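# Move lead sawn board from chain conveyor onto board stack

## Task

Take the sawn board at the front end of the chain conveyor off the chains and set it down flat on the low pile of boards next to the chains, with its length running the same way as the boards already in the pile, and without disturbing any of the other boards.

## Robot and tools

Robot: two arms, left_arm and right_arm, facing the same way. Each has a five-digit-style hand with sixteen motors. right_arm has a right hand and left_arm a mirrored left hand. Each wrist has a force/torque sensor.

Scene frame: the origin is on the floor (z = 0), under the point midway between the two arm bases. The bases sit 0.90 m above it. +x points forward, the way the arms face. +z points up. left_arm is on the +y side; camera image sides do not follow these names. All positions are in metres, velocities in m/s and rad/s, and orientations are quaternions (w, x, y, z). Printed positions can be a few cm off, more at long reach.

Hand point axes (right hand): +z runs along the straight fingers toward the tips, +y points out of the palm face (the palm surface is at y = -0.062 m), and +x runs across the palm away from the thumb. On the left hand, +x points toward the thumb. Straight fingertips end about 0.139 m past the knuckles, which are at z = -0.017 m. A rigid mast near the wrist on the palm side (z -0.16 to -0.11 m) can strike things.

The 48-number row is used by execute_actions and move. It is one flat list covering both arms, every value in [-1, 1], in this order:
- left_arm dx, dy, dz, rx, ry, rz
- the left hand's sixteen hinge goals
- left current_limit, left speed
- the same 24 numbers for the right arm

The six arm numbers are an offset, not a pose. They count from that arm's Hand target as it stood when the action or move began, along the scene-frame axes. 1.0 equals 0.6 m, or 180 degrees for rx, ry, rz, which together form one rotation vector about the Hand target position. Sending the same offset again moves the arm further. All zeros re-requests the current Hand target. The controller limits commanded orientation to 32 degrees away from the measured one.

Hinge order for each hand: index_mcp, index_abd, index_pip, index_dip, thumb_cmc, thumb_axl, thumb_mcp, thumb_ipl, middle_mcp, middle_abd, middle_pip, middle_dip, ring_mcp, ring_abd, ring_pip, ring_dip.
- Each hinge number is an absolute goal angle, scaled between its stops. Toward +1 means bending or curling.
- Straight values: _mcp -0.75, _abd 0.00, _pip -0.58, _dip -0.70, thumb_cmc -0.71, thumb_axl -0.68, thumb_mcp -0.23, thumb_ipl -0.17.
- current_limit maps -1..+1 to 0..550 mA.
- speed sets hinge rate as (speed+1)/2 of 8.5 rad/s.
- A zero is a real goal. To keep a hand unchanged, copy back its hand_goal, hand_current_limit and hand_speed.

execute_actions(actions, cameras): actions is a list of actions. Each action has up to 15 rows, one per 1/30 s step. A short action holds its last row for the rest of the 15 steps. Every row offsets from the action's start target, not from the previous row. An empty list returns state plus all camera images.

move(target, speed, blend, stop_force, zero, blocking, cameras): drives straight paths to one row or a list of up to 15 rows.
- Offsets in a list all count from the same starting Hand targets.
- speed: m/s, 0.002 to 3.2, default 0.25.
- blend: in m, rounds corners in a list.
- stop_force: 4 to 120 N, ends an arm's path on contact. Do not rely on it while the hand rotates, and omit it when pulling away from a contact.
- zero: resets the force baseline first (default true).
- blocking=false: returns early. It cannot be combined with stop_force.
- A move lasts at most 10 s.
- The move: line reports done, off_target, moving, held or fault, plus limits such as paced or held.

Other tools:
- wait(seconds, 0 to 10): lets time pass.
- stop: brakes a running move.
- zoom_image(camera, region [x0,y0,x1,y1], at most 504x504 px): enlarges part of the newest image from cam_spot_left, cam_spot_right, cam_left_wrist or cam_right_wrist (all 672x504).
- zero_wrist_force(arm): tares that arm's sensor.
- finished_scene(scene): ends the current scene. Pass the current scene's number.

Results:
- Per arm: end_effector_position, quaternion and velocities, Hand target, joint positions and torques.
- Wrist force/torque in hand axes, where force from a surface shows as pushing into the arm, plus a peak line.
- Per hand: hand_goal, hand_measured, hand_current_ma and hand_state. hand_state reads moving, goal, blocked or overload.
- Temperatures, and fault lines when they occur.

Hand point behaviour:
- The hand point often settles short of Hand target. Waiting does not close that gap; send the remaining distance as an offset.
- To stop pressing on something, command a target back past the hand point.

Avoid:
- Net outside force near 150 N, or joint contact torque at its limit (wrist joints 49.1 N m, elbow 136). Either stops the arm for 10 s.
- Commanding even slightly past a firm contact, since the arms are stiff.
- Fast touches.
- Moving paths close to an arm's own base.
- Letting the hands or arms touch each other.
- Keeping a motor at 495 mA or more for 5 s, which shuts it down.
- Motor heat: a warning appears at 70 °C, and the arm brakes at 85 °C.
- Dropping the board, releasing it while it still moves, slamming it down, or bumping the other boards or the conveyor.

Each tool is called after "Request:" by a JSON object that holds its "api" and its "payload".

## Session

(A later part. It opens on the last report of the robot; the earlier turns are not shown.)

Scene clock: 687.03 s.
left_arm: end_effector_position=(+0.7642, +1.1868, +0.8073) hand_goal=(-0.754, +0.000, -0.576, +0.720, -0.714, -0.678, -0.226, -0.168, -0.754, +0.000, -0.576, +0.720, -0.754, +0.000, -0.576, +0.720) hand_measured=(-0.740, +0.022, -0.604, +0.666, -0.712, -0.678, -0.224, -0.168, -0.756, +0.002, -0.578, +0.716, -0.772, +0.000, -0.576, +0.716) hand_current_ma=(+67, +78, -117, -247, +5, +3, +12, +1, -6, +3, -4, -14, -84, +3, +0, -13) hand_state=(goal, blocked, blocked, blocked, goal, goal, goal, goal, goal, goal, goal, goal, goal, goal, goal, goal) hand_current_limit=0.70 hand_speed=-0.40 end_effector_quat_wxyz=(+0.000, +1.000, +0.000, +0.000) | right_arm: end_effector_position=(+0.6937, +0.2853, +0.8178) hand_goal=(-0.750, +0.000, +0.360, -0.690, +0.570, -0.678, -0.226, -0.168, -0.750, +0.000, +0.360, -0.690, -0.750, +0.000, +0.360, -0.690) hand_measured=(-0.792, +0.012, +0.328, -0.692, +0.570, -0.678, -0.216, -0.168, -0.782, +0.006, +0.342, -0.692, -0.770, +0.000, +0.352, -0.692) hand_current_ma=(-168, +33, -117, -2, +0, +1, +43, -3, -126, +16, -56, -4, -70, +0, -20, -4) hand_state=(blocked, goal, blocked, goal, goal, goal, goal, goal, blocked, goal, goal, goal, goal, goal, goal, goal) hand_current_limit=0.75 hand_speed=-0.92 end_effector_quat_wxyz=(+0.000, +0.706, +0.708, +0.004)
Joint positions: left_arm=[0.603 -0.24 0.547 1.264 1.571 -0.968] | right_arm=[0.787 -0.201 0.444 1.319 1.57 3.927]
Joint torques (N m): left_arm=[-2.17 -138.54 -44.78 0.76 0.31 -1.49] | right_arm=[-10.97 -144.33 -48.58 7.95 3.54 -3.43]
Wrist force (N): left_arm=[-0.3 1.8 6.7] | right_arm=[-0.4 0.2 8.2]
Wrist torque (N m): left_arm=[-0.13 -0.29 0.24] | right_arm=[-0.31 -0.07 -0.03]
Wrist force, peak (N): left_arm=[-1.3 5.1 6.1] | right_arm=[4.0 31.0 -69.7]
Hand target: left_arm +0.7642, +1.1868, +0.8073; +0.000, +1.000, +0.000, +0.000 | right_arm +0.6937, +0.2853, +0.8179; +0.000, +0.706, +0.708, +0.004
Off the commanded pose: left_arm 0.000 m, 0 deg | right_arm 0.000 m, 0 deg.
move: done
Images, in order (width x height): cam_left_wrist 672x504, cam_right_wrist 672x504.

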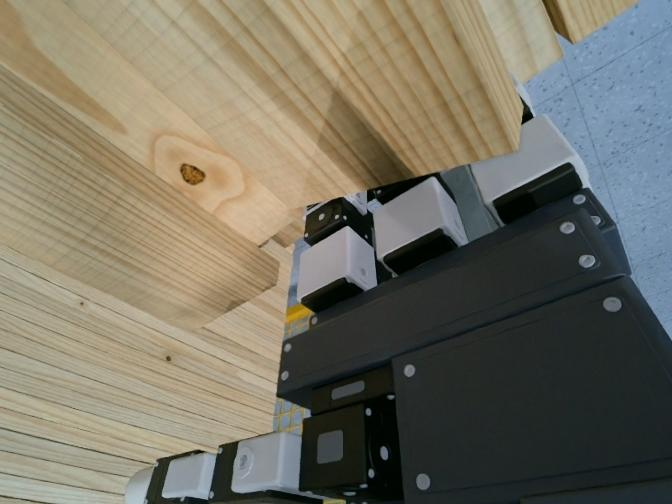

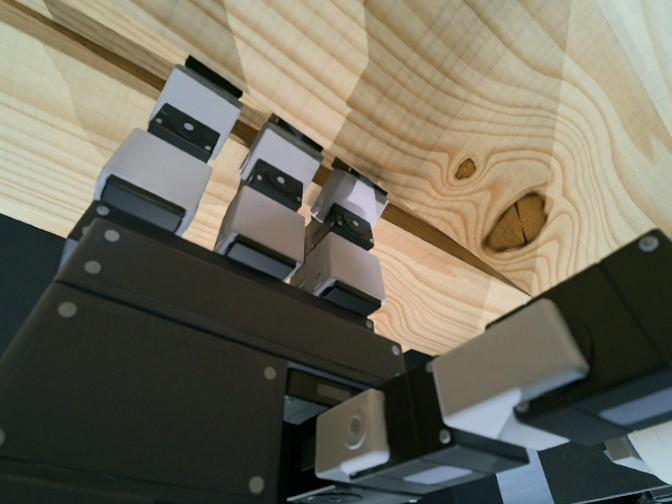

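Request:
{"api": "move", "payload": {"target": [0,0,0,0,0,0,-0.754,0,-0.576,0.72,-0.714,-0.678,-0.226,-0.168,-0.754,0,-0.576,0.72,-0.754,0,-0.576,0.72,0.7,-0.4,-0.04,0,0.0,0,0,0,-0.75,0,0.25,-0.69,0.571,-0.678,-0.226,-0.168,-0.75,0,0.25,-0.69,-0.75,0,0.25,-0.69,0.75,-0.94], "speed": 0.03, "cameras": ["cam_left_wrist","cam_right_wrist"]}}

Scene clock: 692.50 s.
left_arm: end_effector_position=(+0.7642, +1.1868, +0.8073) hand_goal=(-0.754, +0.000, -0.576, +0.720, -0.714, -0.678, -0.226, -0.168, -0.754, +0.000, -0.576, +0.720, -0.754, +0.000, -0.576, +0.720) hand_measured=(-0.744, +0.018, -0.600, +0.672, -0.712, -0.678, -0.224, -0.168, -0.756, +0.002, -0.578, +0.716, -0.774, +0.000, -0.576, +0.716) hand_current_ma=(+46, +66, -99, -219, +5, +3, +12, +1, -6, +3, -4, -14, -89, +0, +0, -13) hand_state=(goal, goal, blocked, blocked, goal, goal, goal, goal, goal, goal, goal, goal, goal, goal, goal, goal) hand_current_limit=0.70 hand_speed=-0.40 end_effector_quat_wxyz=(+0.000, +1.000, +0.000, +0.000) | right_arm: end_effector_position=(+0.6698, +0.2853, +0.8179) hand_goal=(-0.750, +0.000, +0.250, -0.690, +0.570, -0.678, -0.226, -0.168, -0.750, +0.000, +0.250, -0.690, -0.750, +0.000, +0.250, -0.690) hand_measured=(-0.704, +0.012, +0.226, -0.708, +0.570, -0.678, -0.216, -0.168, -0.736, +0.002, +0.254, -0.692, -0.750, +0.000, +0.246, -0.692) hand_current_ma=(+182, +34, -84, -63, +0, +1, +43, -3, +52, +5, +11, -4, -1, +1, -12, -4) hand_state=(blocked, goal, blocked, goal, goal, goal, goal, goal, goal, goal, goal, goal, goal, goal, goal, goal) hand_current_limit=0.75 hand_speed=-0.94 end_effector_quat_wxyz=(+0.000, +0.706, +0.708, +0.004)
Joint positions: left_arm=[0.603 -0.24 0.547 1.264 1.571 -0.968] | right_arm=[0.804 -0.247 0.54 1.269 1.57 3.943]
Joint torques (N m): left_arm=[-2.51 -138.84 -46.15 2.22 0.15 -1.41] | right_arm=[15.22 -132.07 -26.88 3.68 1.24 3.51]
Wrist force (N): left_arm=[-0.6 2.0 6.6] | right_arm=[1.2 8.3 -0.4]
Wrist torque (N m): left_arm=[-0.07 -0.13 0.24] | right_arm=[-0.19 0.03 -0.22]
Wrist force, peak (N): left_arm=[-0.1 2.4 7.2] | right_arm=[-0.5 0.2 9.0]
Hand target: left_arm +0.7642, +1.1868, +0.8073; +0.000, +1.000, +0.000, +0.000 | right_arm +0.6697, +0.2853, +0.8179; +0.000, +0.706, +0.708, +0.004
Off the commanded pose: left_arm 0.000 m, 0 deg | right_arm 0.000 m, 0 deg.
move: done
Images, in order (width x height): cam_left_wrist 672x504, cam_right_wrist 672x504.

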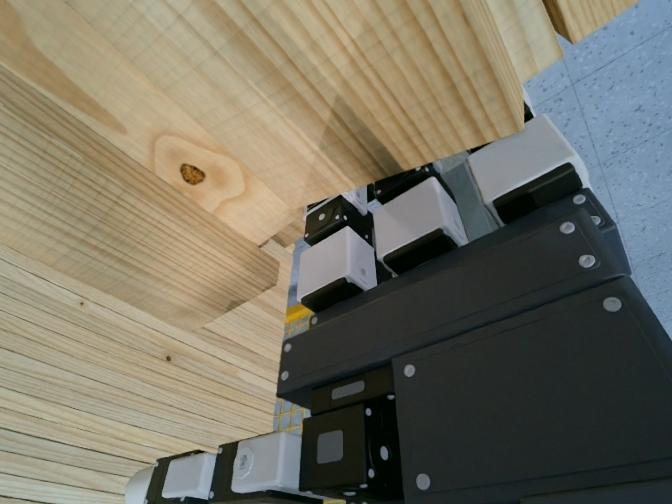

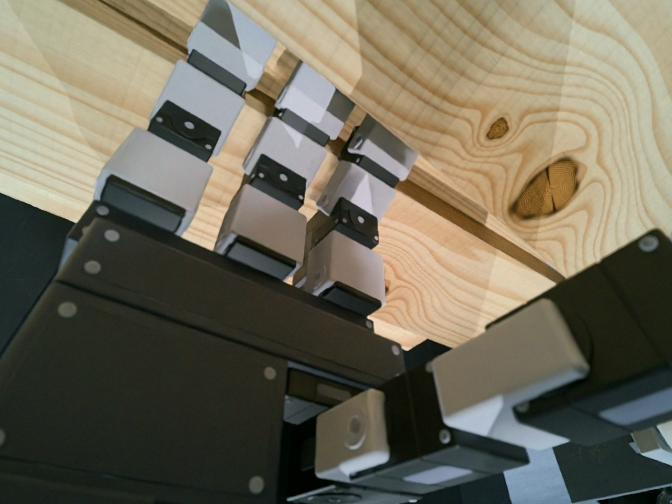

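Request:
{"api": "move", "payload": {"target": [0,0,0,0,0,0,-0.754,0,-0.576,0.72,-0.714,-0.678,-0.226,-0.168,-0.754,0,-0.576,0.72,-0.754,0,-0.576,0.72,0.7,-0.4,-0.05,0,0.02,0,0,0,-0.75,0,0.2,-0.69,0.571,-0.678,-0.226,-0.168,-0.75,0,0.2,-0.69,-0.75,0,0.2,-0.69,0.75,-0.94], "speed": 0.03, "cameras": ["cam_left_wrist","cam_right_wrist"]}}

Scene clock: 700.03 s.
left_arm: end_effector_position=(+0.7642, +1.1868, +0.8073) hand_goal=(-0.754, +0.000, -0.576, +0.720, -0.714, -0.678, -0.226, -0.168, -0.754, +0.000, -0.576, +0.720, -0.754, +0.000, -0.576, +0.720) hand_measured=(-0.734, +0.022, -0.600, +0.672, -0.712, -0.678, -0.224, -0.168, -0.756, +0.002, -0.578, +0.716, -0.764, +0.000, -0.576, +0.716) hand_current_ma=(+89, +81, -99, -219, +5, +3, +12, +1, -6, +3, -4, -14, -41, +0, +0, -13) hand_state=(goal, blocked, blocked, blocked, goal, goal, goal, goal, goal, goal, goal, goal, goal, goal, goal, goal) hand_current_limit=0.70 hand_speed=-0.40 end_effector_quat_wxyz=(+0.000, +1.000, +0.000, +0.000) | right_arm: end_effector_position=(+0.6397, +0.2853, +0.8298) hand_goal=(-0.750, +0.000, +0.200, -0.690, +0.570, -0.678, -0.226, -0.168, -0.750, +0.000, +0.200, -0.690, -0.750, +0.000, +0.200, -0.690) hand_measured=(-0.702, +0.014, +0.182, -0.734, +0.570, -0.678, -0.216, -0.168, -0.728, +0.000, +0.216, -0.692, -0.730, +0.000, +0.214, -0.692) hand_current_ma=(+192, +36, -61, -164, +0, +1, +43, -3, +78, -2, +50, -4, +70, -1, +47, -4) hand_state=(blocked, goal, goal, blocked, goal, goal, goal, goal, blocked, goal, goal, goal, goal, goal, goal, goal) hand_current_limit=0.75 hand_speed=-0.94 end_effector_quat_wxyz=(+0.000, +0.706, +0.708, +0.004)
Joint positions: left_arm=[0.603 -0.24 0.547 1.264 1.571 -0.968] | right_arm=[0.825 -0.305 0.639 1.228 1.57 3.965]
Joint torques (N m): left_arm=[-2.56 -138.41 -46.91 5.81 -0.06 -1.36] | right_arm=[13.21 -129.35 -25.97 2.41 2.22 3.25]
Wrist force (N): left_arm=[-0.6 3.4 6.7] | right_arm=[1.0 5.2 -2.7]
Wrist torque (N m): left_arm=[-0.09 -0.16 0.26] | right_arm=[0.07 0.05 -0.19]
Wrist force, peak (N): left_arm=[-1.4 4.7 6.5] | right_arm=[2.8 16.0 -2.6]
Hand target: left_arm +0.7642, +1.1868, +0.8073; +0.000, +1.000, +0.000, +0.000 | right_arm +0.6397, +0.2853, +0.8299; +0.000, +0.706, +0.708, +0.004
Off the commanded pose: left_arm 0.000 m, 0 deg | right_arm 0.000 m, 0 deg.
move: done
Images, in order (width x height): cam_left_wrist 672x504, cam_right_wrist 672x504.

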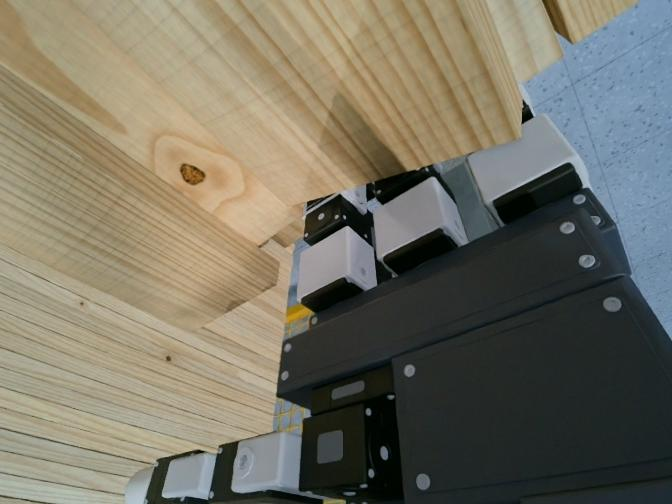

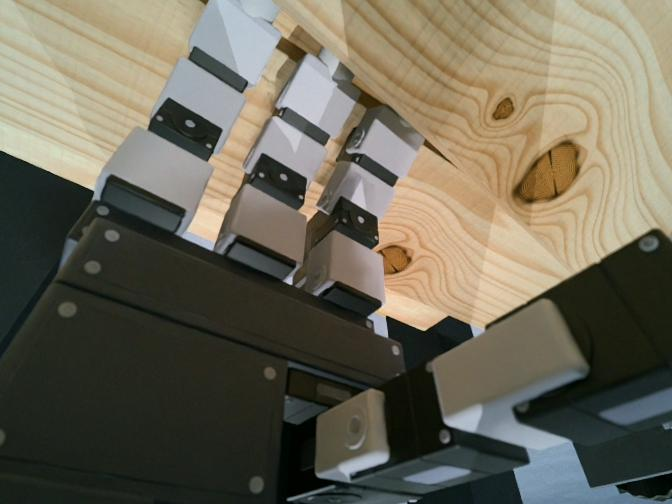

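Request:
{"api": "move", "payload": {"target": [0,0,0,0,0,0,-0.754,0,-0.576,0.72,-0.714,-0.678,-0.226,-0.168,-0.754,0,-0.576,0.72,-0.754,0,-0.576,0.72,0.7,-0.4,0.15,0,-0.013,0,0,0,-0.75,0,0.36,-0.69,0.571,-0.678,-0.226,-0.168,-0.75,0,0.36,-0.69,-0.75,0,0.36,-0.69,0.75,-0.92], "speed": 0.04, "stop_force": 20, "cameras": ["cam_left_wrist","cam_right_wrist"]}}

Scene clock: 722.00 s.
left_arm: end_effector_position=(+0.7642, +1.1868, +0.8073) hand_goal=(-0.754, +0.000, -0.576, +0.720, -0.714, -0.678, -0.226, -0.168, -0.754, +0.000, -0.576, +0.720, -0.754, +0.000, -0.576, +0.720) hand_measured=(-0.736, +0.020, -0.600, +0.672, -0.712, -0.678, -0.224, -0.168, -0.756, +0.002, -0.578, +0.716, -0.764, +0.000, -0.576, +0.716) hand_current_ma=(+85, +71, -99, -219, +5, +3, +12, +1, -6, +3, -4, -14, -47, +0, +0, -13) hand_state=(goal, goal, blocked, blocked, goal, goal, goal, goal, goal, goal, goal, goal, goal, goal, goal, goal) hand_current_limit=0.70 hand_speed=-0.40 end_effector_quat_wxyz=(+0.000, +1.000, +0.000, +0.000) | right_arm: end_effector_position=(+0.6476, +0.2854, +0.8295) hand_goal=(-0.750, +0.000, +0.360, -0.690, +0.570, -0.678, -0.226, -0.168, -0.750, +0.000, +0.360, -0.690, -0.750, +0.000, +0.360, -0.690) hand_measured=(-0.826, +0.012, +0.332, -0.734, +0.570, -0.678, -0.216, -0.168, -0.808, +0.002, +0.322, -0.700, -0.772, +0.002, +0.296, -0.700) hand_current_ma=(-332, +31, -94, -164, +0, +1, +43, -3, -245, +3, -139, -27, -83, +3, -249, -28) hand_state=(blocked, goal, blocked, blocked, goal, goal, goal, goal, blocked, goal, blocked, goal, blocked, goal, blocked, goal) hand_current_limit=0.75 hand_speed=-0.92 end_effector_quat_wxyz=(+0.000, +0.706, +0.708, +0.004)
Joint positions: left_arm=[0.603 -0.24 0.547 1.264 1.571 -0.968] | right_arm=[0.82 -0.293 0.616 1.24 1.57 3.959]
Joint torques (N m): left_arm=[-4.3 -133.86 -50.05 2.46 -0.69 -0.91] | right_arm=[8.42 -133.4 -29.11 3.94 -0.33 3.1]
Wrist force (N): left_arm=[-0.6 3.0 5.8] | right_arm=[2.0 -1.0 -0.6]
Wrist torque (N m): left_arm=[0.00 -0.35 0.29] | right_arm=[0.42 -0.28 -0.01]
Wrist force, peak (N): left_arm=[-1.2 3.4 7.4] | right_arm=[2.9 -13.4 -37.1]
Hand target: left_arm +0.7642, +1.1868, +0.8073; +0.000, +1.000, +0.000, +0.000 | right_arm +0.6476, +0.2854, +0.8295; +0.000, +0.706, +0.708, +0.004 (not the last commanded pose)
Off the commanded pose: left_arm 0.000 m, 0 deg | right_arm 0.082 m, 0 deg.
move: contact (right_arm)
Images, in order (width x height): cam_left_wrist 672x504, cam_right_wrist 672x504.

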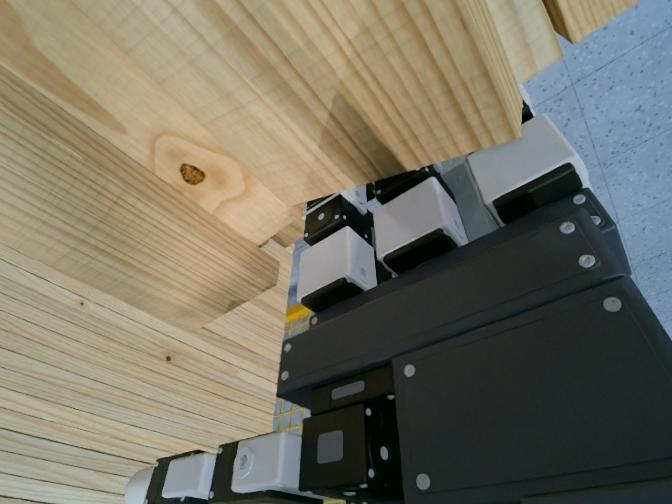

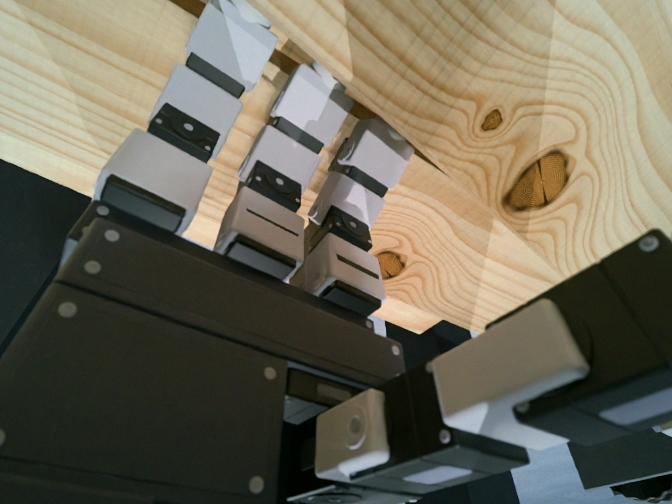

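Request:
{"api": "zoom_image", "payload": {"camera": "cam_right_wrist", "region": [140, 0, 560, 315]}}

Scaled by 1.200.

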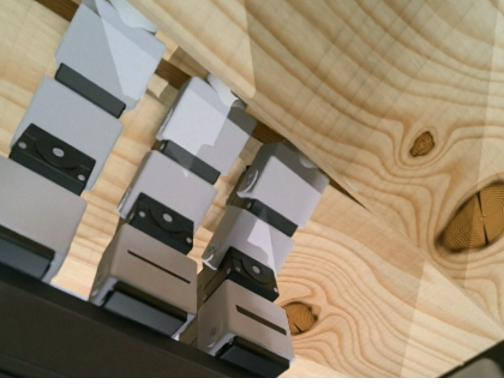

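Request:
{"api": "move", "payload": {"target": [0,0,0,0,0,0,-0.754,0,-0.576,0.72,-0.714,-0.678,-0.226,-0.168,-0.754,0,-0.576,0.72,-0.754,0,-0.576,0.72,0.7,-0.4,-0.035,0,0.05,0,0,0,-0.75,0,-0.1,-0.69,0.571,-0.678,-0.226,-0.168,-0.75,0,-0.1,-0.69,-0.75,0,-0.1,-0.69,0.75,-0.92], "speed": 0.025}}

Request:
{"api": "move", "payload": {"target": [0,0,0,0,0,0,-0.754,0,-0.576,0.72,-0.714,-0.678,-0.226,-0.168,-0.754,0,-0.576,0.72,-0.754,0,-0.576,0.72,0.7,-0.4,0,0,0.06,0,0,0,-0.75,0,-0.2,-0.69,0.571,-0.678,-0.226,-0.168,-0.75,0,-0.2,-0.69,-0.75,0,-0.2,-0.69,0.75,-0.8], "speed": 0.04, "cameras": ["all"]}}

Scene clock: 749.13 s.
left_arm: end_effector_position=(+0.7642, +1.1868, +0.8073) hand_goal=(-0.754, +0.000, -0.576, +0.720, -0.714, -0.678, -0.226, -0.168, -0.754, +0.000, -0.576, +0.720, -0.754, +0.000, -0.576, +0.720) hand_measured=(-0.740, +0.008, -0.606, +0.662, -0.712, -0.678, -0.224, -0.168, -0.756, +0.002, -0.578, +0.716, -0.776, +0.000, -0.576, +0.716) hand_current_ma=(+61, +29, -133, -268, +5, +3, +12, +1, -6, +3, -4, -14, -96, +0, +0, -13) hand_state=(goal, goal, blocked, blocked, goal, goal, goal, goal, goal, goal, goal, goal, blocked, goal, goal, goal) hand_current_limit=0.70 hand_speed=-0.40 end_effector_quat_wxyz=(+0.000, +1.000, +0.000, +0.000) | right_arm: end_effector_position=(+0.6266, +0.2854, +0.8595) hand_goal=(-0.750, +0.000, -0.100, -0.690, +0.570, -0.678, -0.226, -0.168, -0.750, +0.000, -0.100, -0.690, -0.750, +0.000, -0.100, -0.690) hand_measured=(-0.752, +0.004, -0.098, -0.694, +0.570, -0.678, -0.216, -0.168, -0.752, +0.002, -0.098, -0.694, -0.752, +0.002, -0.098, -0.694) hand_current_ma=(-6, +7, +4, -10, +0, +1, +43, -3, -8, +3, +4, -8, -8, +3, +5, -8) hand_state=(goal, goal, goal, goal, goal, goal, goal, goal, goal, goal, goal, goal, goal, goal, goal, goal) hand_current_limit=0.75 hand_speed=-0.92 end_effector_quat_wxyz=(+0.000, +0.706, +0.708, +0.004)
Joint positions: left_arm=[0.603 -0.24 0.547 1.264 1.571 -0.968] | right_arm=[0.835 -0.349 0.675 1.236 1.57 3.974]
Joint torques (N m): left_arm=[-5.38 -132.9 -46.94 7.27 -1.09 -0.24] | right_arm=[10.61 -133.23 -29.2 1.91 3.51 3.1]
Wrist force (N): left_arm=[-0.8 3.1 8.4] | right_arm=[-0.3 1.0 -0.4]
Wrist torque (N m): left_arm=[-0.18 -0.21 0.36] | right_arm=[0.03 -0.05 -0.18]
Wrist force, peak (N): left_arm=[-1.0 2.9 10.3] | right_arm=[0.9 1.7 7.4]
Hand target: left_arm +0.7642, +1.1868, +0.8073; +0.000, +1.000, +0.000, +0.000 | right_arm +0.6266, +0.2854, +0.8595; +0.000, +0.706, +0.708, +0.004
Off the commanded pose: left_arm 0.000 m, 0 deg | right_arm 0.000 m, 0 deg.
move: done

Scene clock: 750.37 s.
left_arm: end_effector_position=(+0.7642, +1.1868, +0.8073) hand_goal=(-0.754, +0.000, -0.576, +0.720, -0.714, -0.678, -0.226, -0.168, -0.754, +0.000, -0.576, +0.720, -0.754, +0.000, -0.576, +0.720) hand_measured=(-0.740, +0.008, -0.606, +0.662, -0.712, -0.678, -0.224, -0.168, -0.756, +0.002, -0.578, +0.716, -0.776, +0.000, -0.576, +0.716) hand_current_ma=(+61, +29, -133, -268, +5, +3, +12, +1, -6, +3, -4, -14, -96, +0, +0, -13) hand_state=(goal, goal, blocked, blocked, goal, goal, goal, goal, goal, goal, goal, goal, blocked, goal, goal, goal) hand_current_limit=0.70 hand_speed=-0.40 end_effector_quat_wxyz=(+0.000, +1.000, +0.000, +0.000) | right_arm: end_effector_position=(+0.6266, +0.2854, +0.8953) hand_goal=(-0.750, +0.000, -0.200, -0.690, +0.570, -0.678, -0.226, -0.168, -0.750, +0.000, -0.200, -0.690, -0.750, +0.000, -0.200, -0.690) hand_measured=(-0.752, +0.004, -0.198, -0.694, +0.570, -0.678, -0.216, -0.168, -0.752, +0.002, -0.198, -0.692, -0.752, +0.002, -0.198, -0.694) hand_current_ma=(-6, +7, +5, -10, +0, +1, +42, -3, -7, +3, +5, -8, -7, +3, +6, -8) hand_state=(goal, goal, goal, goal, goal, goal, goal, goal, goal, goal, goal, goal, goal, goal, goal, goal) hand_current_limit=0.75 hand_speed=-0.80 end_effector_quat_wxyz=(+0.000, +0.706, +0.708, +0.004)
Joint positions: left_arm=[0.603 -0.24 0.547 1.264 1.571 -0.968] | right_arm=[0.835 -0.377 0.668 1.271 1.57 3.974]
Joint torques (N m): left_arm=[-5.16 -132.95 -46.48 6.74 -1.22 -0.22] | right_arm=[11.4 -131.46 -43.79 7.09 3.57 3.08]
Wrist force (N): left_arm=[-1.0 3.2 8.4] | right_arm=[-0.1 1.3 0.2]
Wrist torque (N m): left_arm=[-0.17 -0.19 0.35] | right_arm=[0.01 -0.09 -0.17]
Wrist force, peak (N): left_arm=[-1.4 3.4 8.9] | right_arm=[-0.3 1.4 -0.1]
Hand target: left_arm +0.7642, +1.1868, +0.8073; +0.000, +1.000, +0.000, +0.000 | right_arm +0.6266, +0.2854, +0.8955; +0.000, +0.706, +0.708, +0.004
Off the commanded pose: left_arm 0.000 m, 0 deg | right_arm 0.000 m, 0 deg.
move: done

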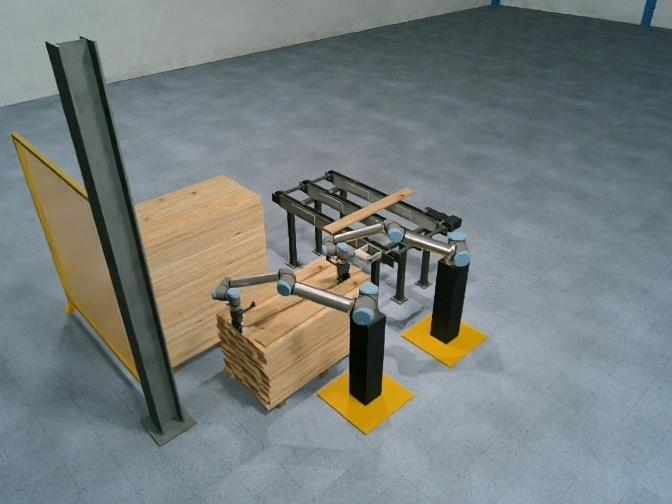

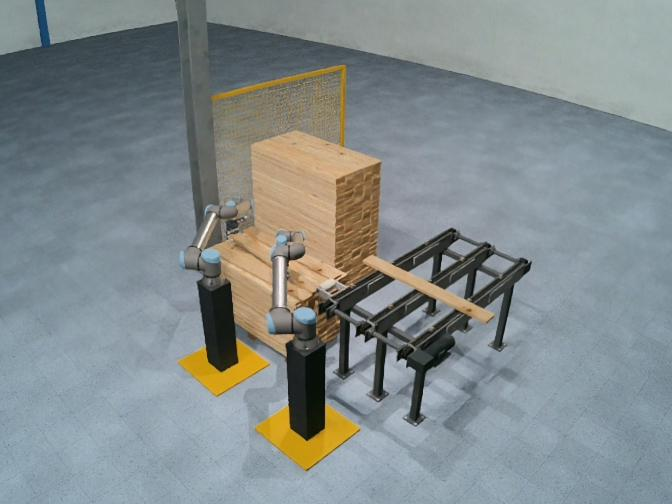

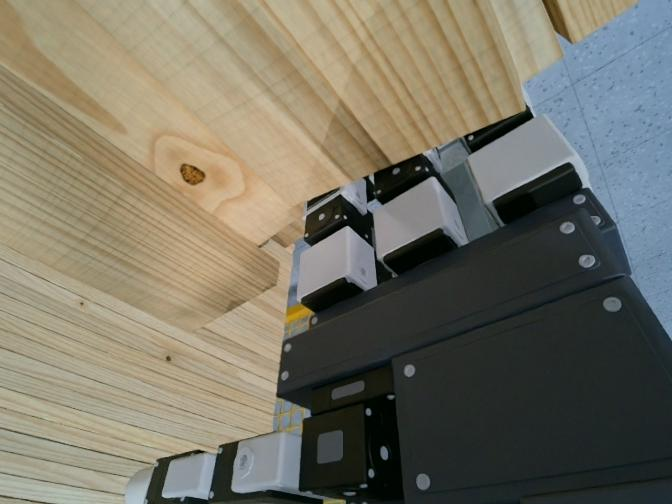

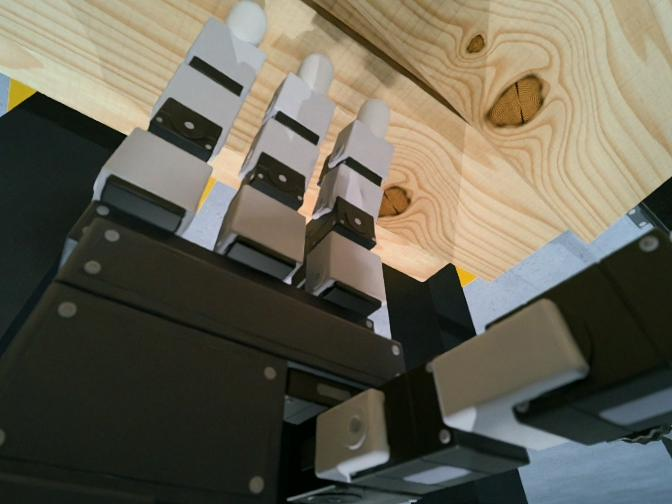

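Request:
{"api": "zoom_image", "payload": {"camera": "cam_right_wrist", "region": [240, 0, 672, 320]}}

Request:
{"api": "zoom_image", "payload": {"camera": "cam_spot_right", "region": [190, 200, 390, 340]}}

Scaled by 1.167.

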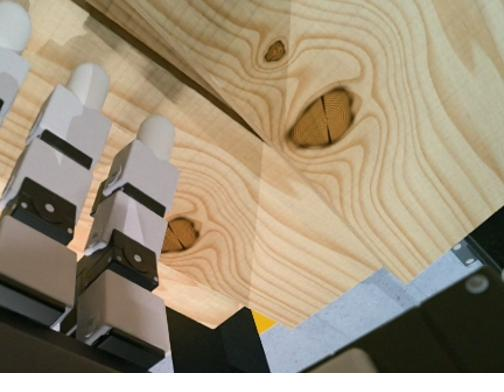

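Scaled by 2.520.

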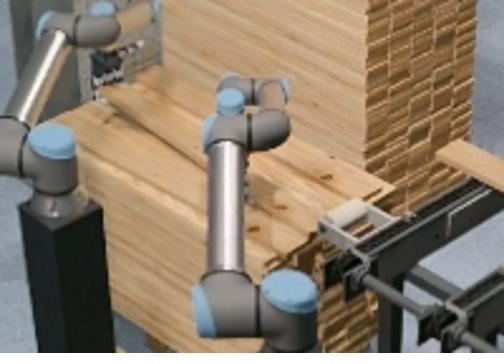

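Request:
{"api": "move", "payload": {"target": [[0,0,0,0,0,0,-0.754,0,-0.576,0.72,-0.714,-0.678,-0.226,-0.168,-0.754,0,-0.576,0.72,-0.754,0,-0.576,0.72,0.7,-0.4,0,0,0.075,0,0,0,-0.75,0,-0.2,-0.69,0.571,-0.678,-0.226,-0.168,-0.75,0,-0.2,-0.69,-0.75,0,-0.2,-0.69,0.75,-0.8],[0,0,0,0,0,0,-0.754,0,-0.576,0.72,-0.714,-0.678,-0.226,-0.168,-0.754,0,-0.576,0.72,-0.754,0,-0.576,0.72,0.7,-0.4,0,-0.36,0.075,0,0,0,-0.75,0,-0.576,-0.69,0.571,-0.678,-0.226,-0.168,-0.75,0,-0.576,-0.69,-0.75,0,-0.576,-0.69,0.75,-0.5]], "speed": 0.12, "cameras": ["cam_right_wrist"]}}

Scene clock: 794.43 s.
left_arm: end_effector_position=(+0.7642, +1.1868, +0.8073) hand_goal=(-0.754, +0.000, -0.576, +0.720, -0.714, -0.678, -0.226, -0.168, -0.754, +0.000, -0.576, +0.720, -0.754, +0.000, -0.576, +0.720) hand_measured=(-0.740, +0.008, -0.606, +0.662, -0.712, -0.678, -0.224, -0.168, -0.756, +0.002, -0.578, +0.716, -0.776, +0.000, -0.576, +0.716) hand_current_ma=(+61, +29, -133, -268, +5, +3, +12, +1, -6, +3, -4, -14, -96, +0, +0, -13) hand_state=(goal, goal, blocked, blocked, goal, goal, goal, goal, goal, goal, goal, goal, blocked, goal, goal, goal) hand_current_limit=0.70 hand_speed=-0.40 end_effector_quat_wxyz=(+0.000, +1.000, +0.000, +0.000) | right_arm: end_effector_position=(+0.6266, +0.0694, +0.9405) hand_goal=(-0.750, +0.000, -0.576, -0.690, +0.570, -0.678, -0.226, -0.168, -0.750, +0.000, -0.576, -0.690, -0.750, +0.000, -0.576, -0.690) hand_measured=(-0.752, +0.002, -0.572, -0.694, +0.570, -0.678, -0.216, -0.168, -0.752, +0.002, -0.572, -0.692, -0.752, +0.002, -0.572, -0.692) hand_current_ma=(-4, +6, +10, -8, +0, +1, +41, -3, -4, +3, +10, -7, -3, +3, +10, -7) hand_state=(goal, goal, goal, goal, goal, goal, goal, goal, goal, goal, goal, goal, goal, goal, goal, goal) hand_current_limit=0.75 hand_speed=-0.50 end_effector_quat_wxyz=(+0.000, +0.706, +0.708, +0.004)
Joint positions: left_arm=[0.603 -0.24 0.547 1.264 1.571 -0.968] | right_arm=[0.661 -0.734 1.294 1.003 1.569 3.8]
Joint torques (N m): left_arm=[-1.94 -127.47 -43.38 1.04 -1.91 -0.45] | right_arm=[-11.09 -111.84 -24.51 2 -3.59 -3.38]
Wrist force (N): left_arm=[-1.0 3.3 8.1] | right_arm=[-0.5 0.5 -0.2]
Wrist torque (N m): left_arm=[-0.14 -0.19 0.34] | right_arm=[-0.05 -0.02 -0.02]
Wrist force, peak (N): left_arm=[-1.3 3.6 9.1] | right_arm=[-1.5 0.5 -0.2]
Hand target: left_arm +0.7642, +1.1868, +0.8073; +0.000, +1.000, +0.000, +0.000 | right_arm +0.6266, +0.0694, +0.9405; +0.000, +0.706, +0.708, +0.004
Off the commanded pose: left_arm 0.000 m, 0 deg | right_arm 0.000 m, 0 deg.
move: done
Images, in order (width x height): cam_right_wrist 672x504.

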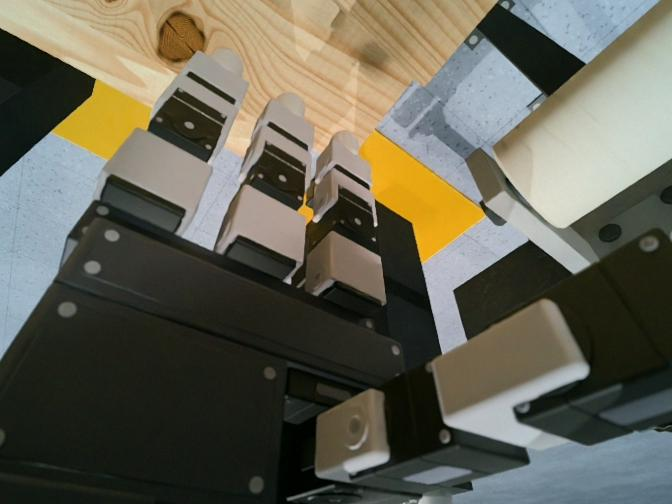

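Request:
{"api": "zoom_image", "payload": {"camera": "cam_right_wrist", "region": [140, 0, 560, 160]}}

Scaled by 1.200.

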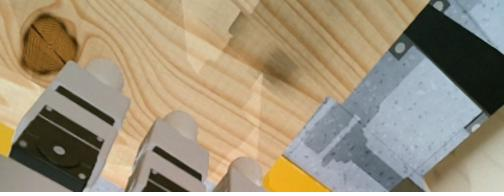

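Request:
{"api": "zoom_image", "payload": {"camera": "cam_right_wrist", "region": [260, 0, 510, 160]}}

Scaled by 2.016.

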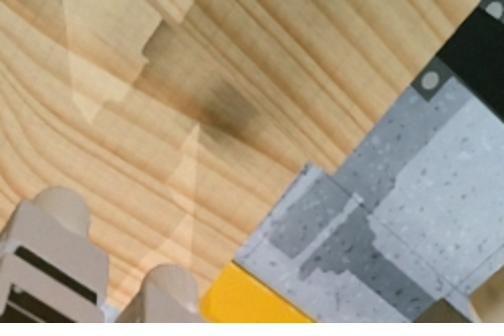

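Request:
{"api": "move", "payload": {"target": [[0,0,0,0,0,0,-0.754,0,-0.576,0.72,-0.714,-0.678,-0.226,-0.168,-0.754,0,-0.576,0.72,-0.754,0,-0.576,0.72,0.7,-0.4,0,0,-0.075,0,0,0,-0.75,0,-0.576,-0.69,0.571,-0.678,-0.226,-0.168,-0.75,0,-0.576,-0.69,-0.75,0,-0.576,-0.69,0.75,-0.5],[0,0,0,0,0,0,-0.754,0,-0.576,0.72,-0.714,-0.678,-0.226,-0.168,-0.754,0,-0.576,0.72,-0.754,0,-0.576,0.72,0.7,-0.4,0,0,-0.11,0,0,0,-0.75,0,-0.576,-0.69,0.571,-0.678,-0.226,-0.168,-0.75,0,-0.576,-0.69,-0.75,0,-0.576,-0.69,0.75,-0.5]], "speed": [0.08,0.02], "stop_force": 5, "cameras": ["cam_right_wrist"]}}

Scene clock: 827.50 s.
left_arm: end_effector_position=(+0.7642, +1.1868, +0.8073) hand_goal=(-0.754, +0.000, -0.576, +0.720, -0.714, -0.678, -0.226, -0.168, -0.754, +0.000, -0.576, +0.720, -0.754, +0.000, -0.576, +0.720) hand_measured=(-0.740, +0.008, -0.606, +0.662, -0.712, -0.678, -0.224, -0.168, -0.756, +0.002, -0.578, +0.716, -0.776, +0.000, -0.576, +0.716) hand_current_ma=(+61, +29, -133, -268, +5, +3, +12, +1, -6, +3, -4, -14, -96, +0, +0, -13) hand_state=(goal, goal, blocked, blocked, goal, goal, goal, goal, goal, goal, goal, goal, blocked, goal, goal, goal) hand_current_limit=0.70 hand_speed=-0.40 end_effector_quat_wxyz=(+0.000, +1.000, +0.000, +0.000) | right_arm: end_effector_position=(+0.6266, +0.0694, +0.8745) hand_goal=(-0.750, +0.000, -0.576, -0.690, +0.570, -0.678, -0.226, -0.168, -0.750, +0.000, -0.576, -0.690, -0.750, +0.000, -0.576, -0.690) hand_measured=(-0.752, +0.002, -0.572, -0.694, +0.570, -0.678, -0.216, -0.168, -0.752, +0.002, -0.572, -0.692, -0.752, +0.002, -0.572, -0.692) hand_current_ma=(-4, +6, +9, -8, +0, +1, +41, -3, -3, +3, +10, -7, -3, +3, +10, -7) hand_state=(goal, goal, goal, goal, goal, goal, goal, goal, goal, goal, goal, goal, goal, goal, goal, goal) hand_current_limit=0.75 hand_speed=-0.50 end_effector_quat_wxyz=(+0.000, +0.706, +0.708, +0.004)
Joint positions: left_arm=[0.603 -0.24 0.547 1.264 1.571 -0.968] | right_arm=[0.66 -0.671 1.308 0.925 1.569 3.8]
Joint torques (N m): left_arm=[-1.32 -125.1 -41.41 0.88 -1.94 -0.36] | right_arm=[-4.7 -74.32 -22.91 1.86 2.08 -3.06]
Wrist force (N): left_arm=[-1.0 2.6 8.6] | right_arm=[-0.5 1.0 -0.3]
Wrist torque (N m): left_arm=[-0.26 -0.18 0.35] | right_arm=[0.00 -0.04 -0.02]
Wrist force, peak (N): left_arm=[-1.2 3.4 9.1] | right_arm=[-0.6 0.6 -1.5]
Hand target: left_arm +0.7642, +1.1868, +0.8073; +0.000, +1.000, +0.000, +0.000 | right_arm +0.6266, +0.0694, +0.8745; +0.000, +0.706, +0.708, +0.004
Off the commanded pose: left_arm 0.000 m, 0 deg | right_arm 0.000 m, 0 deg.
move: done
Images, in order (width x height): cam_right_wrist 672x504.

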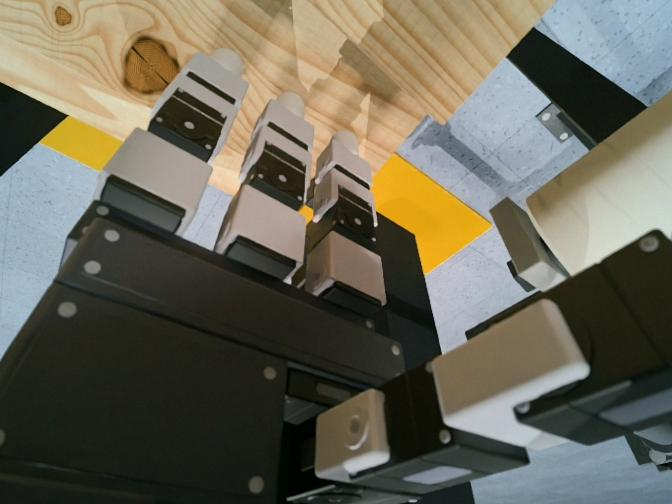

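Request:
{"api": "move", "payload": {"target": [0,0,0,0,0,0,-0.754,0,-0.576,0.72,-0.714,-0.678,-0.226,-0.168,-0.754,0,-0.576,0.72,-0.754,0,-0.576,0.72,0.7,-0.4,0,0,-0.06,0,0,0,-0.75,0,-0.576,-0.69,0.571,-0.678,-0.226,-0.168,-0.75,0,-0.576,-0.69,-0.75,0,-0.576,-0.69,0.75,-0.5], "speed": 0.02, "stop_force": 5, "cameras": ["cam_right_wrist"]}}

Scene clock: 833.40 s.
left_arm: end_effector_position=(+0.7642, +1.1868, +0.8073) hand_goal=(-0.754, +0.000, -0.576, +0.720, -0.714, -0.678, -0.226, -0.168, -0.754, +0.000, -0.576, +0.720, -0.754, +0.000, -0.576, +0.720) hand_measured=(-0.740, +0.008, -0.606, +0.662, -0.712, -0.678, -0.224, -0.168, -0.756, +0.002, -0.578, +0.716, -0.776, +0.000, -0.576, +0.716) hand_current_ma=(+61, +29, -133, -268, +5, +3, +12, +1, -6, +3, -4, -14, -96, +0, +0, -13) hand_state=(goal, goal, blocked, blocked, goal, goal, goal, goal, goal, goal, goal, goal, blocked, goal, goal, goal) hand_current_limit=0.70 hand_speed=-0.40 end_effector_quat_wxyz=(+0.000, +1.000, +0.000, +0.000) | right_arm: end_effector_position=(+0.6266, +0.0693, +0.8691) hand_goal=(-0.750, +0.000, -0.576, -0.690, +0.570, -0.678, -0.226, -0.168, -0.750, +0.000, -0.576, -0.690, -0.750, +0.000, -0.576, -0.690) hand_measured=(-0.752, +0.002, -0.574, -0.692, +0.570, -0.678, -0.216, -0.168, -0.752, +0.002, -0.574, -0.692, -0.752, +0.002, -0.574, -0.692) hand_current_ma=(-3, +5, +6, -7, +0, +1, +41, -3, -2, +2, +7, -6, -2, +2, +8, -6) hand_state=(goal, goal, goal, goal, goal, goal, goal, goal, goal, goal, goal, goal, goal, goal, goal, goal) hand_current_limit=0.75 hand_speed=-0.50 end_effector_quat_wxyz=(+0.000, +0.706, +0.708, +0.004)
Joint positions: left_arm=[0.603 -0.24 0.547 1.264 1.571 -0.968] | right_arm=[0.661 -0.666 1.309 0.919 1.569 3.8]
Joint torques (N m): left_arm=[-0.19 -127.35 -40.86 0.86 -1.77 -0.43] | right_arm=[3.37 -107.6 -32.44 6.53 1.97 -2.65]
Wrist force (N): left_arm=[-0.9 3.4 8.6] | right_arm=[-0.2 1.1 -6.6]
Wrist torque (N m): left_arm=[-0.15 -0.20 0.35] | right_arm=[0.52 -0.01 0.02]
Wrist force, peak (N): left_arm=[-1.3 3.6 8.8] | right_arm=[-0.8 0.5 -27.3]
Hand target: left_arm +0.7642, +1.1868, +0.8073; +0.000, +1.000, +0.000, +0.000 | right_arm +0.6266, +0.0694, +0.8691; +0.000, +0.706, +0.708, +0.004 (not the last commanded pose)
Off the commanded pose: left_arm 0.000 m, 0 deg | right_arm 0.031 m, 0 deg.
move: contact (right_arm)
Images, in order (width x height): cam_right_wrist 672x504.

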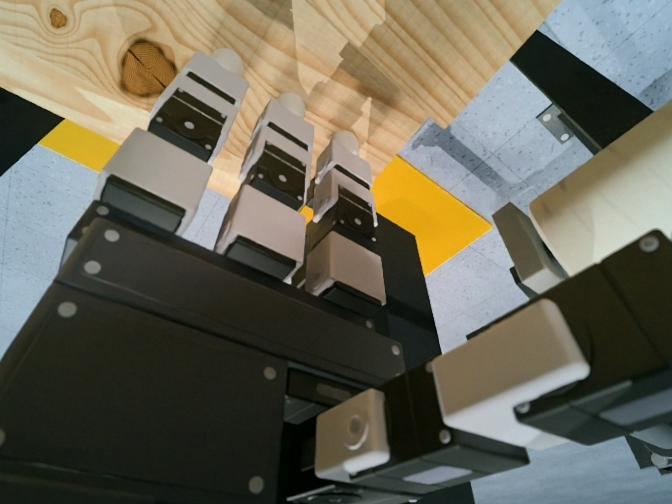

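Request:
{"api": "move", "payload": {"target": [[0,0,0,0,0,0,-0.754,0,-0.576,0.72,-0.714,-0.678,-0.226,-0.168,-0.754,0,-0.576,0.72,-0.754,0,-0.576,0.72,0.7,-0.4,0,0,0.008,0,0,0,-0.75,0,-0.576,-0.69,0.571,-0.678,-0.226,-0.168,-0.75,0,-0.576,-0.69,-0.75,0,-0.576,-0.69,0.75,-0.5]], "speed": 0.03}}

Request:
{"api": "move", "payload": {"target": [0,0,0,0,0,0,-0.754,0,-0.576,0.72,-0.714,-0.678,-0.226,-0.168,-0.754,0,-0.576,0.72,-0.754,0,-0.576,0.72,0.7,-0.4,0.12,0,0,0,0,0,-0.75,0,-0.576,-0.69,0.571,-0.678,-0.226,-0.168,-0.75,0,-0.576,-0.69,-0.75,0,-0.576,-0.69,0.75,-0.5], "speed": 0.02, "stop_force": 5, "cameras": ["cam_right_wrist"]}}

Scene clock: 841.53 s.
left_arm: end_effector_position=(+0.7642, +1.1868, +0.8073) hand_goal=(-0.754, +0.000, -0.576, +0.720, -0.714, -0.678, -0.226, -0.168, -0.754, +0.000, -0.576, +0.720, -0.754, +0.000, -0.576, +0.720) hand_measured=(-0.740, +0.008, -0.606, +0.662, -0.712, -0.678, -0.224, -0.168, -0.756, +0.002, -0.578, +0.716, -0.776, +0.000, -0.576, +0.716) hand_current_ma=(+61, +29, -133, -268, +5, +3, +12, +1, -6, +3, -4, -14, -96, +0, +0, -13) hand_state=(goal, goal, blocked, blocked, goal, goal, goal, goal, goal, goal, goal, goal, blocked, goal, goal, goal) hand_current_limit=0.70 hand_speed=-0.40 end_effector_quat_wxyz=(+0.000, +1.000, +0.000, +0.000) | right_arm: end_effector_position=(+0.6266, +0.0694, +0.8738) hand_goal=(-0.750, +0.000, -0.576, -0.690, +0.570, -0.678, -0.226, -0.168, -0.750, +0.000, -0.576, -0.690, -0.750, +0.000, -0.576, -0.690) hand_measured=(-0.752, +0.002, -0.574, -0.692, +0.570, -0.678, -0.216, -0.168, -0.752, +0.002, -0.574, -0.692, -0.752, +0.002, -0.574, -0.692) hand_current_ma=(-3, +5, +6, -7, +0, +1, +41, -3, -2, +2, +7, -6, -2, +2, +8, -6) hand_state=(goal, goal, goal, goal, goal, goal, goal, goal, goal, goal, goal, goal, goal, goal, goal, goal) hand_current_limit=0.75 hand_speed=-0.50 end_effector_quat_wxyz=(+0.000, +0.706, +0.708, +0.004)
Joint positions: left_arm=[0.603 -0.24 0.547 1.264 1.571 -0.968] | right_arm=[0.661 -0.67 1.308 0.924 1.569 3.8]
Joint torques (N m): left_arm=[-0.84 -126.19 -40 0.84 -2.01 -0.58] | right_arm=[2.77 -111.6 -37 7.31 1.76 -2.82]
Wrist force (N): left_arm=[-1.1 3.2 8.3] | right_arm=[-0.4 1.1 -0.1]
Wrist torque (N m): left_arm=[-0.17 -0.18 0.34] | right_arm=[0.00 -0.07 0.00]
Wrist force, peak (N): left_arm=[-1.1 3.5 8.8] | right_arm=[-0.4 0.8 -7.1]
Hand target: left_arm +0.7642, +1.1868, +0.8073; +0.000, +1.000, +0.000, +0.000 | right_arm +0.6266, +0.0694, +0.8739; +0.000, +0.706, +0.708, +0.004
Off the commanded pose: left_arm 0.000 m, 0 deg | right_arm 0.000 m, 0 deg.
move: done

Scene clock: 845.57 s.
left_arm: end_effector_position=(+0.7642, +1.1868, +0.8073) hand_goal=(-0.754, +0.000, -0.576, +0.720, -0.714, -0.678, -0.226, -0.168, -0.754, +0.000, -0.576, +0.720, -0.754, +0.000, -0.576, +0.720) hand_measured=(-0.740, +0.008, -0.606, +0.660, -0.712, -0.678, -0.224, -0.168, -0.756, +0.002, -0.578, +0.716, -0.776, +0.000, -0.576, +0.716) hand_current_ma=(+61, +29, -133, -269, +5, +3, +12, +1, -6, +3, -4, -14, -96, +0, +0, -13) hand_state=(goal, goal, blocked, blocked, goal, goal, goal, goal, goal, goal, goal, goal, blocked, goal, goal, goal) hand_current_limit=0.70 hand_speed=-0.40 end_effector_quat_wxyz=(+0.000, +1.000, +0.000, +0.000) | right_arm: end_effector_position=(+0.6820, +0.0694, +0.8739) hand_goal=(-0.750, +0.000, -0.576, -0.690, +0.570, -0.678, -0.226, -0.168, -0.750, +0.000, -0.576, -0.690, -0.750, +0.000, -0.576, -0.690) hand_measured=(-0.798, +0.004, -0.604, -0.702, +0.570, -0.678, -0.216, -0.168, -0.786, +0.002, -0.600, -0.698, -0.774, +0.002, -0.594, -0.694) hand_current_ma=(-198, +7, -96, -35, +0, +1, +41, -3, -136, +5, -82, -21, -86, +5, -56, -13) hand_state=(blocked, goal, blocked, goal, goal, goal, goal, goal, blocked, goal, blocked, goal, blocked, goal, goal, goal) hand_current_limit=0.75 hand_speed=-0.50 end_effector_quat_wxyz=(+0.000, +0.706, +0.708, +0.004)
Joint positions: left_arm=[0.603 -0.24 0.547 1.264 1.571 -0.968] | right_arm=[0.621 -0.618 1.2 0.98 1.569 3.76]
Joint torques (N m): left_arm=[-0.08 -125.78 -39.99 0.96 -1.87 -0.59] | right_arm=[8.95 -115.61 -24.35 0.81 -1.88 3.12]
Wrist force (N): left_arm=[-0.9 2.9 8.4] | right_arm=[-0.1 -1.2 -1.1]
Wrist torque (N m): left_arm=[-0.17 -0.18 0.37] | right_arm=[0.31 -0.15 -0.05]
Wrist force, peak (N): left_arm=[-0.7 3.4 8.9] | right_arm=[-0.2 -3.8 -7.4]
Hand target: left_arm +0.7642, +1.1868, +0.8073; +0.000, +1.000, +0.000, +0.000 | right_arm +0.6820, +0.0694, +0.8739; +0.000, +0.706, +0.708, +0.004 (not the last commanded pose)
Off the commanded pose: left_arm 0.000 m, 0 deg | right_arm 0.017 m, 0 deg.
move: contact (right_arm)
Images, in order (width x height): cam_right_wrist 672x504.

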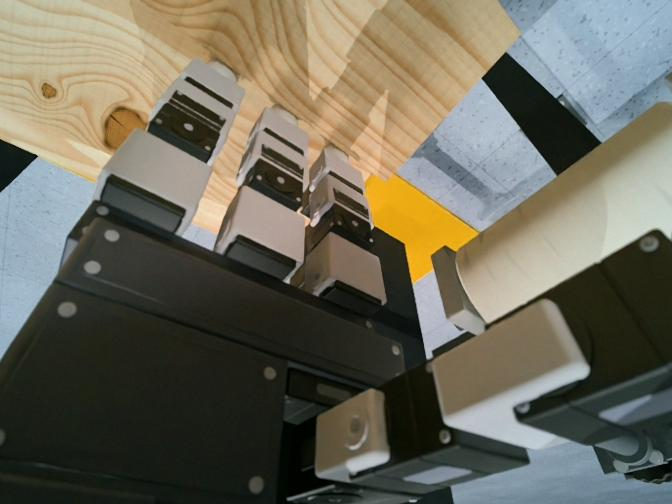

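Request:
{"api": "move", "payload": {"target": [0,0,0,0,0,0,-0.754,0,-0.576,0.72,-0.714,-0.678,-0.226,-0.168,-0.754,0,-0.576,0.72,-0.754,0,-0.576,0.72,0.7,-0.4,0.06,0,0,0,0,0,-0.72,0,-0.56,-0.67,0.571,-0.678,-0.226,-0.168,-0.72,0,-0.56,-0.67,-0.72,0,-0.56,-0.67,0.75,-0.5], "speed": 0.03, "stop_force": 14, "cameras": ["cam_right_wrist"]}}

Scene clock: 852.50 s.
left_arm: end_effector_position=(+0.7642, +1.1868, +0.8073) hand_goal=(-0.754, +0.000, -0.576, +0.720, -0.714, -0.678, -0.226, -0.168, -0.754, +0.000, -0.576, +0.720, -0.754, +0.000, -0.576, +0.720) hand_measured=(-0.760, +0.004, -0.598, +0.686, -0.712, -0.678, -0.224, -0.168, -0.762, +0.002, -0.598, +0.684, -0.786, +0.000, -0.592, +0.696) hand_current_ma=(-26, +17, -92, -151, +5, +3, +14, +1, -38, +3, -90, -160, -144, +0, -65, -105) hand_state=(goal, goal, blocked, blocked, goal, goal, goal, goal, goal, goal, blocked, blocked, blocked, goal, goal, blocked) hand_current_limit=0.70 hand_speed=-0.40 end_effector_quat_wxyz=(+0.000, +1.000, +0.000, +0.000) | right_arm: end_effector_position=(+0.7180, +0.0694, +0.8739) hand_goal=(-0.720, +0.000, -0.560, -0.670, +0.570, -0.678, -0.226, -0.168, -0.720, +0.000, -0.560, -0.670, -0.720, +0.000, -0.560, -0.670) hand_measured=(-0.722, +0.002, -0.562, -0.674, +0.570, -0.678, -0.216, -0.168, -0.722, +0.002, -0.562, -0.672, -0.722, +0.002, -0.564, -0.672) hand_current_ma=(-5, +3, -7, -9, +0, +1, +41, -3, -4, +3, -8, -7, -4, +3, -8, -7) hand_state=(goal, goal, goal, goal, goal, goal, goal, goal, goal, goal, goal, goal, goal, goal, goal, goal) hand_current_limit=0.75 hand_speed=-0.50 end_effector_quat_wxyz=(+0.000, +0.706, +0.708, +0.004)
Joint positions: left_arm=[0.603 -0.24 0.547 1.264 1.571 -0.968] | right_arm=[0.597 -0.58 1.122 1.02 1.568 3.736]
Joint torques (N m): left_arm=[-1.08 -152.21 -38.72 8.56 2.4 -0.17] | right_arm=[-10.77 -80.26 -39.27 7.22 -3.54 -3.42]
Wrist force (N): left_arm=[-0.6 1.8 8.2] | right_arm=[-0.7 0.8 0.1]
Wrist torque (N m): left_arm=[0.07 0.07 0.25] | right_arm=[-0.03 -0.10 -0.02]
Wrist force, peak (N): left_arm=[0.4 6.0 14.5] | right_arm=[-0.5 -2.6 0.7]
Hand target: left_arm +0.7642, +1.1868, +0.8073; +0.000, +1.000, +0.000, +0.000 | right_arm +0.7180, +0.0694, +0.8739; +0.000, +0.706, +0.708, +0.004
Off the commanded pose: left_arm 0.000 m, 0 deg | right_arm 0.000 m, 0 deg.
move: done
Images, in order (width x height): cam_right_wrist 672x504.

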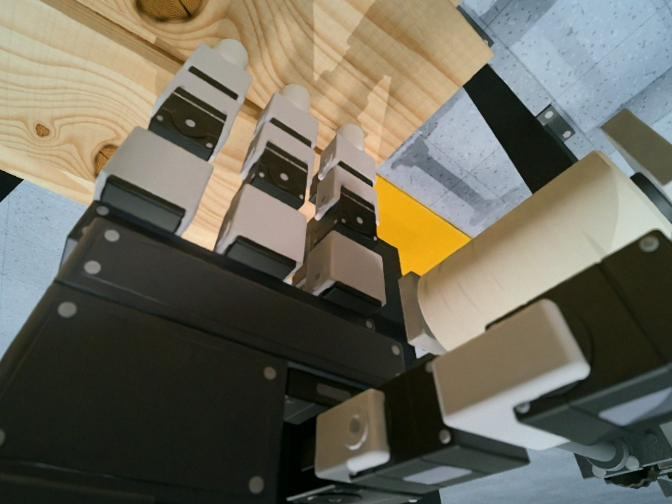

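Request:
{"api": "zoom_image", "payload": {"camera": "cam_right_wrist", "region": [0, 0, 500, 250]}}

Scaled by 1.008.

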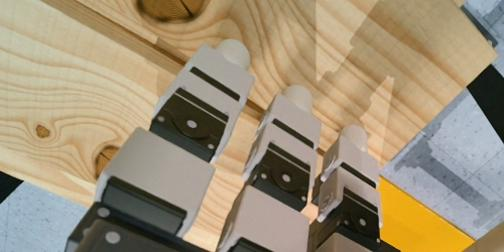

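Request:
{"api": "move", "payload": {"target": [-0.075,0,0.008,0,0,0,-0.754,0,-0.576,0.72,-0.714,-0.678,-0.226,-0.168,-0.754,0,-0.576,0.72,-0.754,0,-0.576,0.72,0.7,-0.4,0,0,0.08,0,0,0,-0.754,0,-0.576,-0.69,0.571,-0.678,-0.226,-0.168,-0.754,0,-0.576,-0.69,-0.754,0,-0.576,-0.69,0.75,-0.5], "speed": 0.05, "cameras": ["all"]}}

Scene clock: 881.80 s.
left_arm: end_effector_position=(+0.7193, +1.1868, +0.8121) hand_goal=(-0.754, +0.000, -0.576, +0.720, -0.714, -0.678, -0.226, -0.168, -0.754, +0.000, -0.576, +0.720, -0.754, +0.000, -0.576, +0.720) hand_measured=(-0.782, +0.004, -0.598, +0.696, -0.712, -0.678, -0.224, -0.168, -0.772, +0.000, -0.598, +0.684, -0.780, -0.002, -0.598, +0.692) hand_current_ma=(-133, +16, -92, -103, +5, +3, +14, +1, -83, +3, -90, -160, -123, -3, -90, -125) hand_state=(blocked, goal, blocked, blocked, goal, goal, goal, goal, goal, goal, blocked, blocked, blocked, goal, blocked, blocked) hand_current_limit=0.70 hand_speed=-0.40 end_effector_quat_wxyz=(+0.000, +1.000, +0.000, +0.000) | right_arm: end_effector_position=(+0.7180, +0.0694, +0.9219) hand_goal=(-0.754, +0.000, -0.576, -0.690, +0.570, -0.678, -0.226, -0.168, -0.754, +0.000, -0.576, -0.690, -0.754, +0.000, -0.576, -0.690) hand_measured=(-0.748, +0.002, -0.572, -0.686, +0.570, -0.678, -0.216, -0.168, -0.750, +0.002, -0.572, -0.688, -0.750, +0.002, -0.572, -0.688) hand_current_ma=(+15, +3, +8, +8, +0, +1, +41, -3, +13, +3, +9, +6, +13, +3, +9, +7) hand_state=(goal, goal, goal, goal, goal, goal, goal, goal, goal, goal, goal, goal, goal, goal, goal, goal) hand_current_limit=0.75 hand_speed=-0.50 end_effector_quat_wxyz=(+0.000, +0.706, +0.708, +0.004)
Joint positions: left_arm=[0.629 -0.328 0.722 1.177 1.571 -0.943] | right_arm=[0.597 -0.623 1.112 1.073 1.568 3.736]
Joint torques (N m): left_arm=[11.17 -149.08 -24.81 1.41 -1.42 1.31] | right_arm=[-10.09 -118.07 -40.72 7.15 -2.18 -3.12]
Wrist force (N): left_arm=[0.0 0.7 8.3] | right_arm=[-0.1 1.1 0.1]
Wrist torque (N m): left_arm=[0.12 0.33 -0.03] | right_arm=[-0.02 -0.22 0.04]
Wrist force, peak (N): left_arm=[-0.7 1.7 9.1] | right_arm=[-0.6 1.5 0.0]
Hand target: left_arm +0.7192, +1.1868, +0.8121; +0.000, +1.000, +0.000, +0.000 | right_arm +0.7180, +0.0694, +0.9219; +0.000, +0.706, +0.708, +0.004
Off the commanded pose: left_arm 0.000 m, 0 deg | right_arm 0.000 m, 0 deg.
move: done

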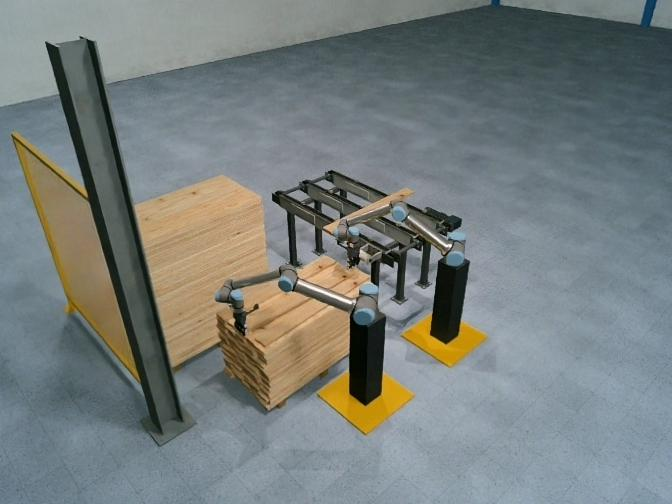

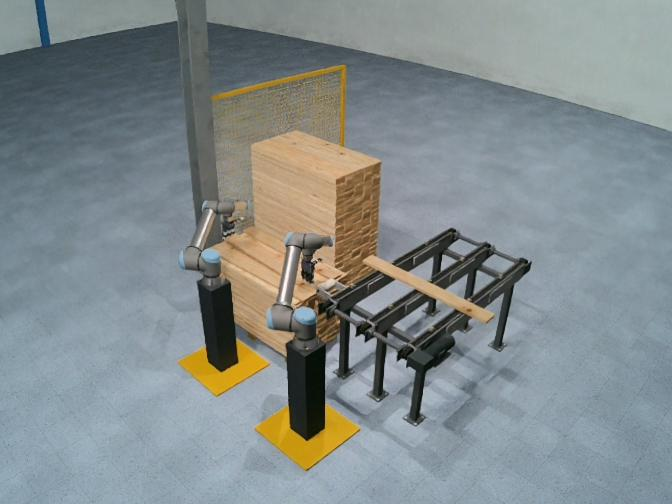

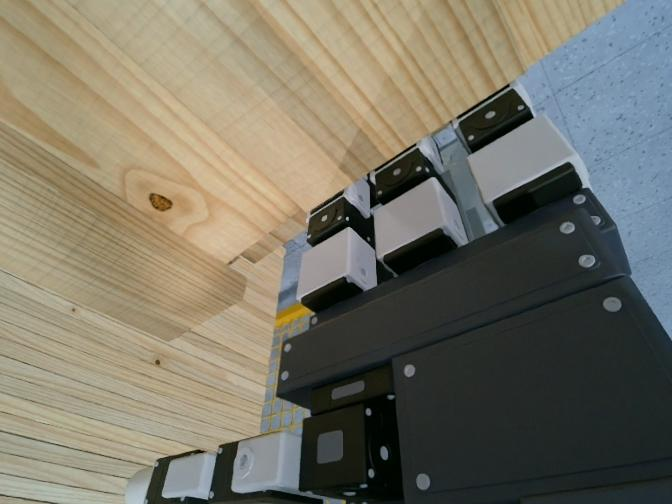

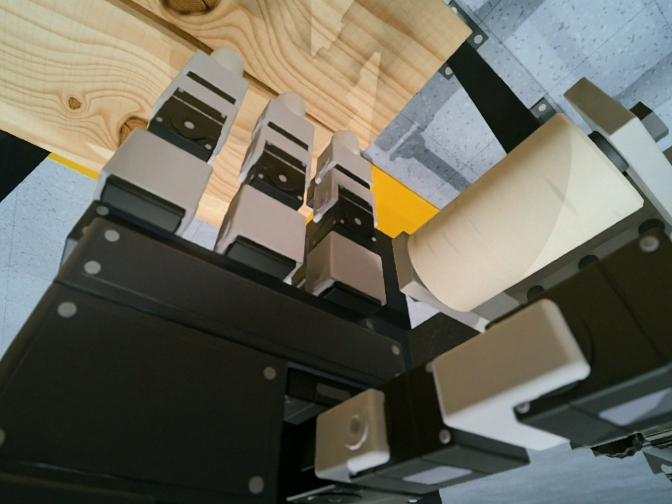

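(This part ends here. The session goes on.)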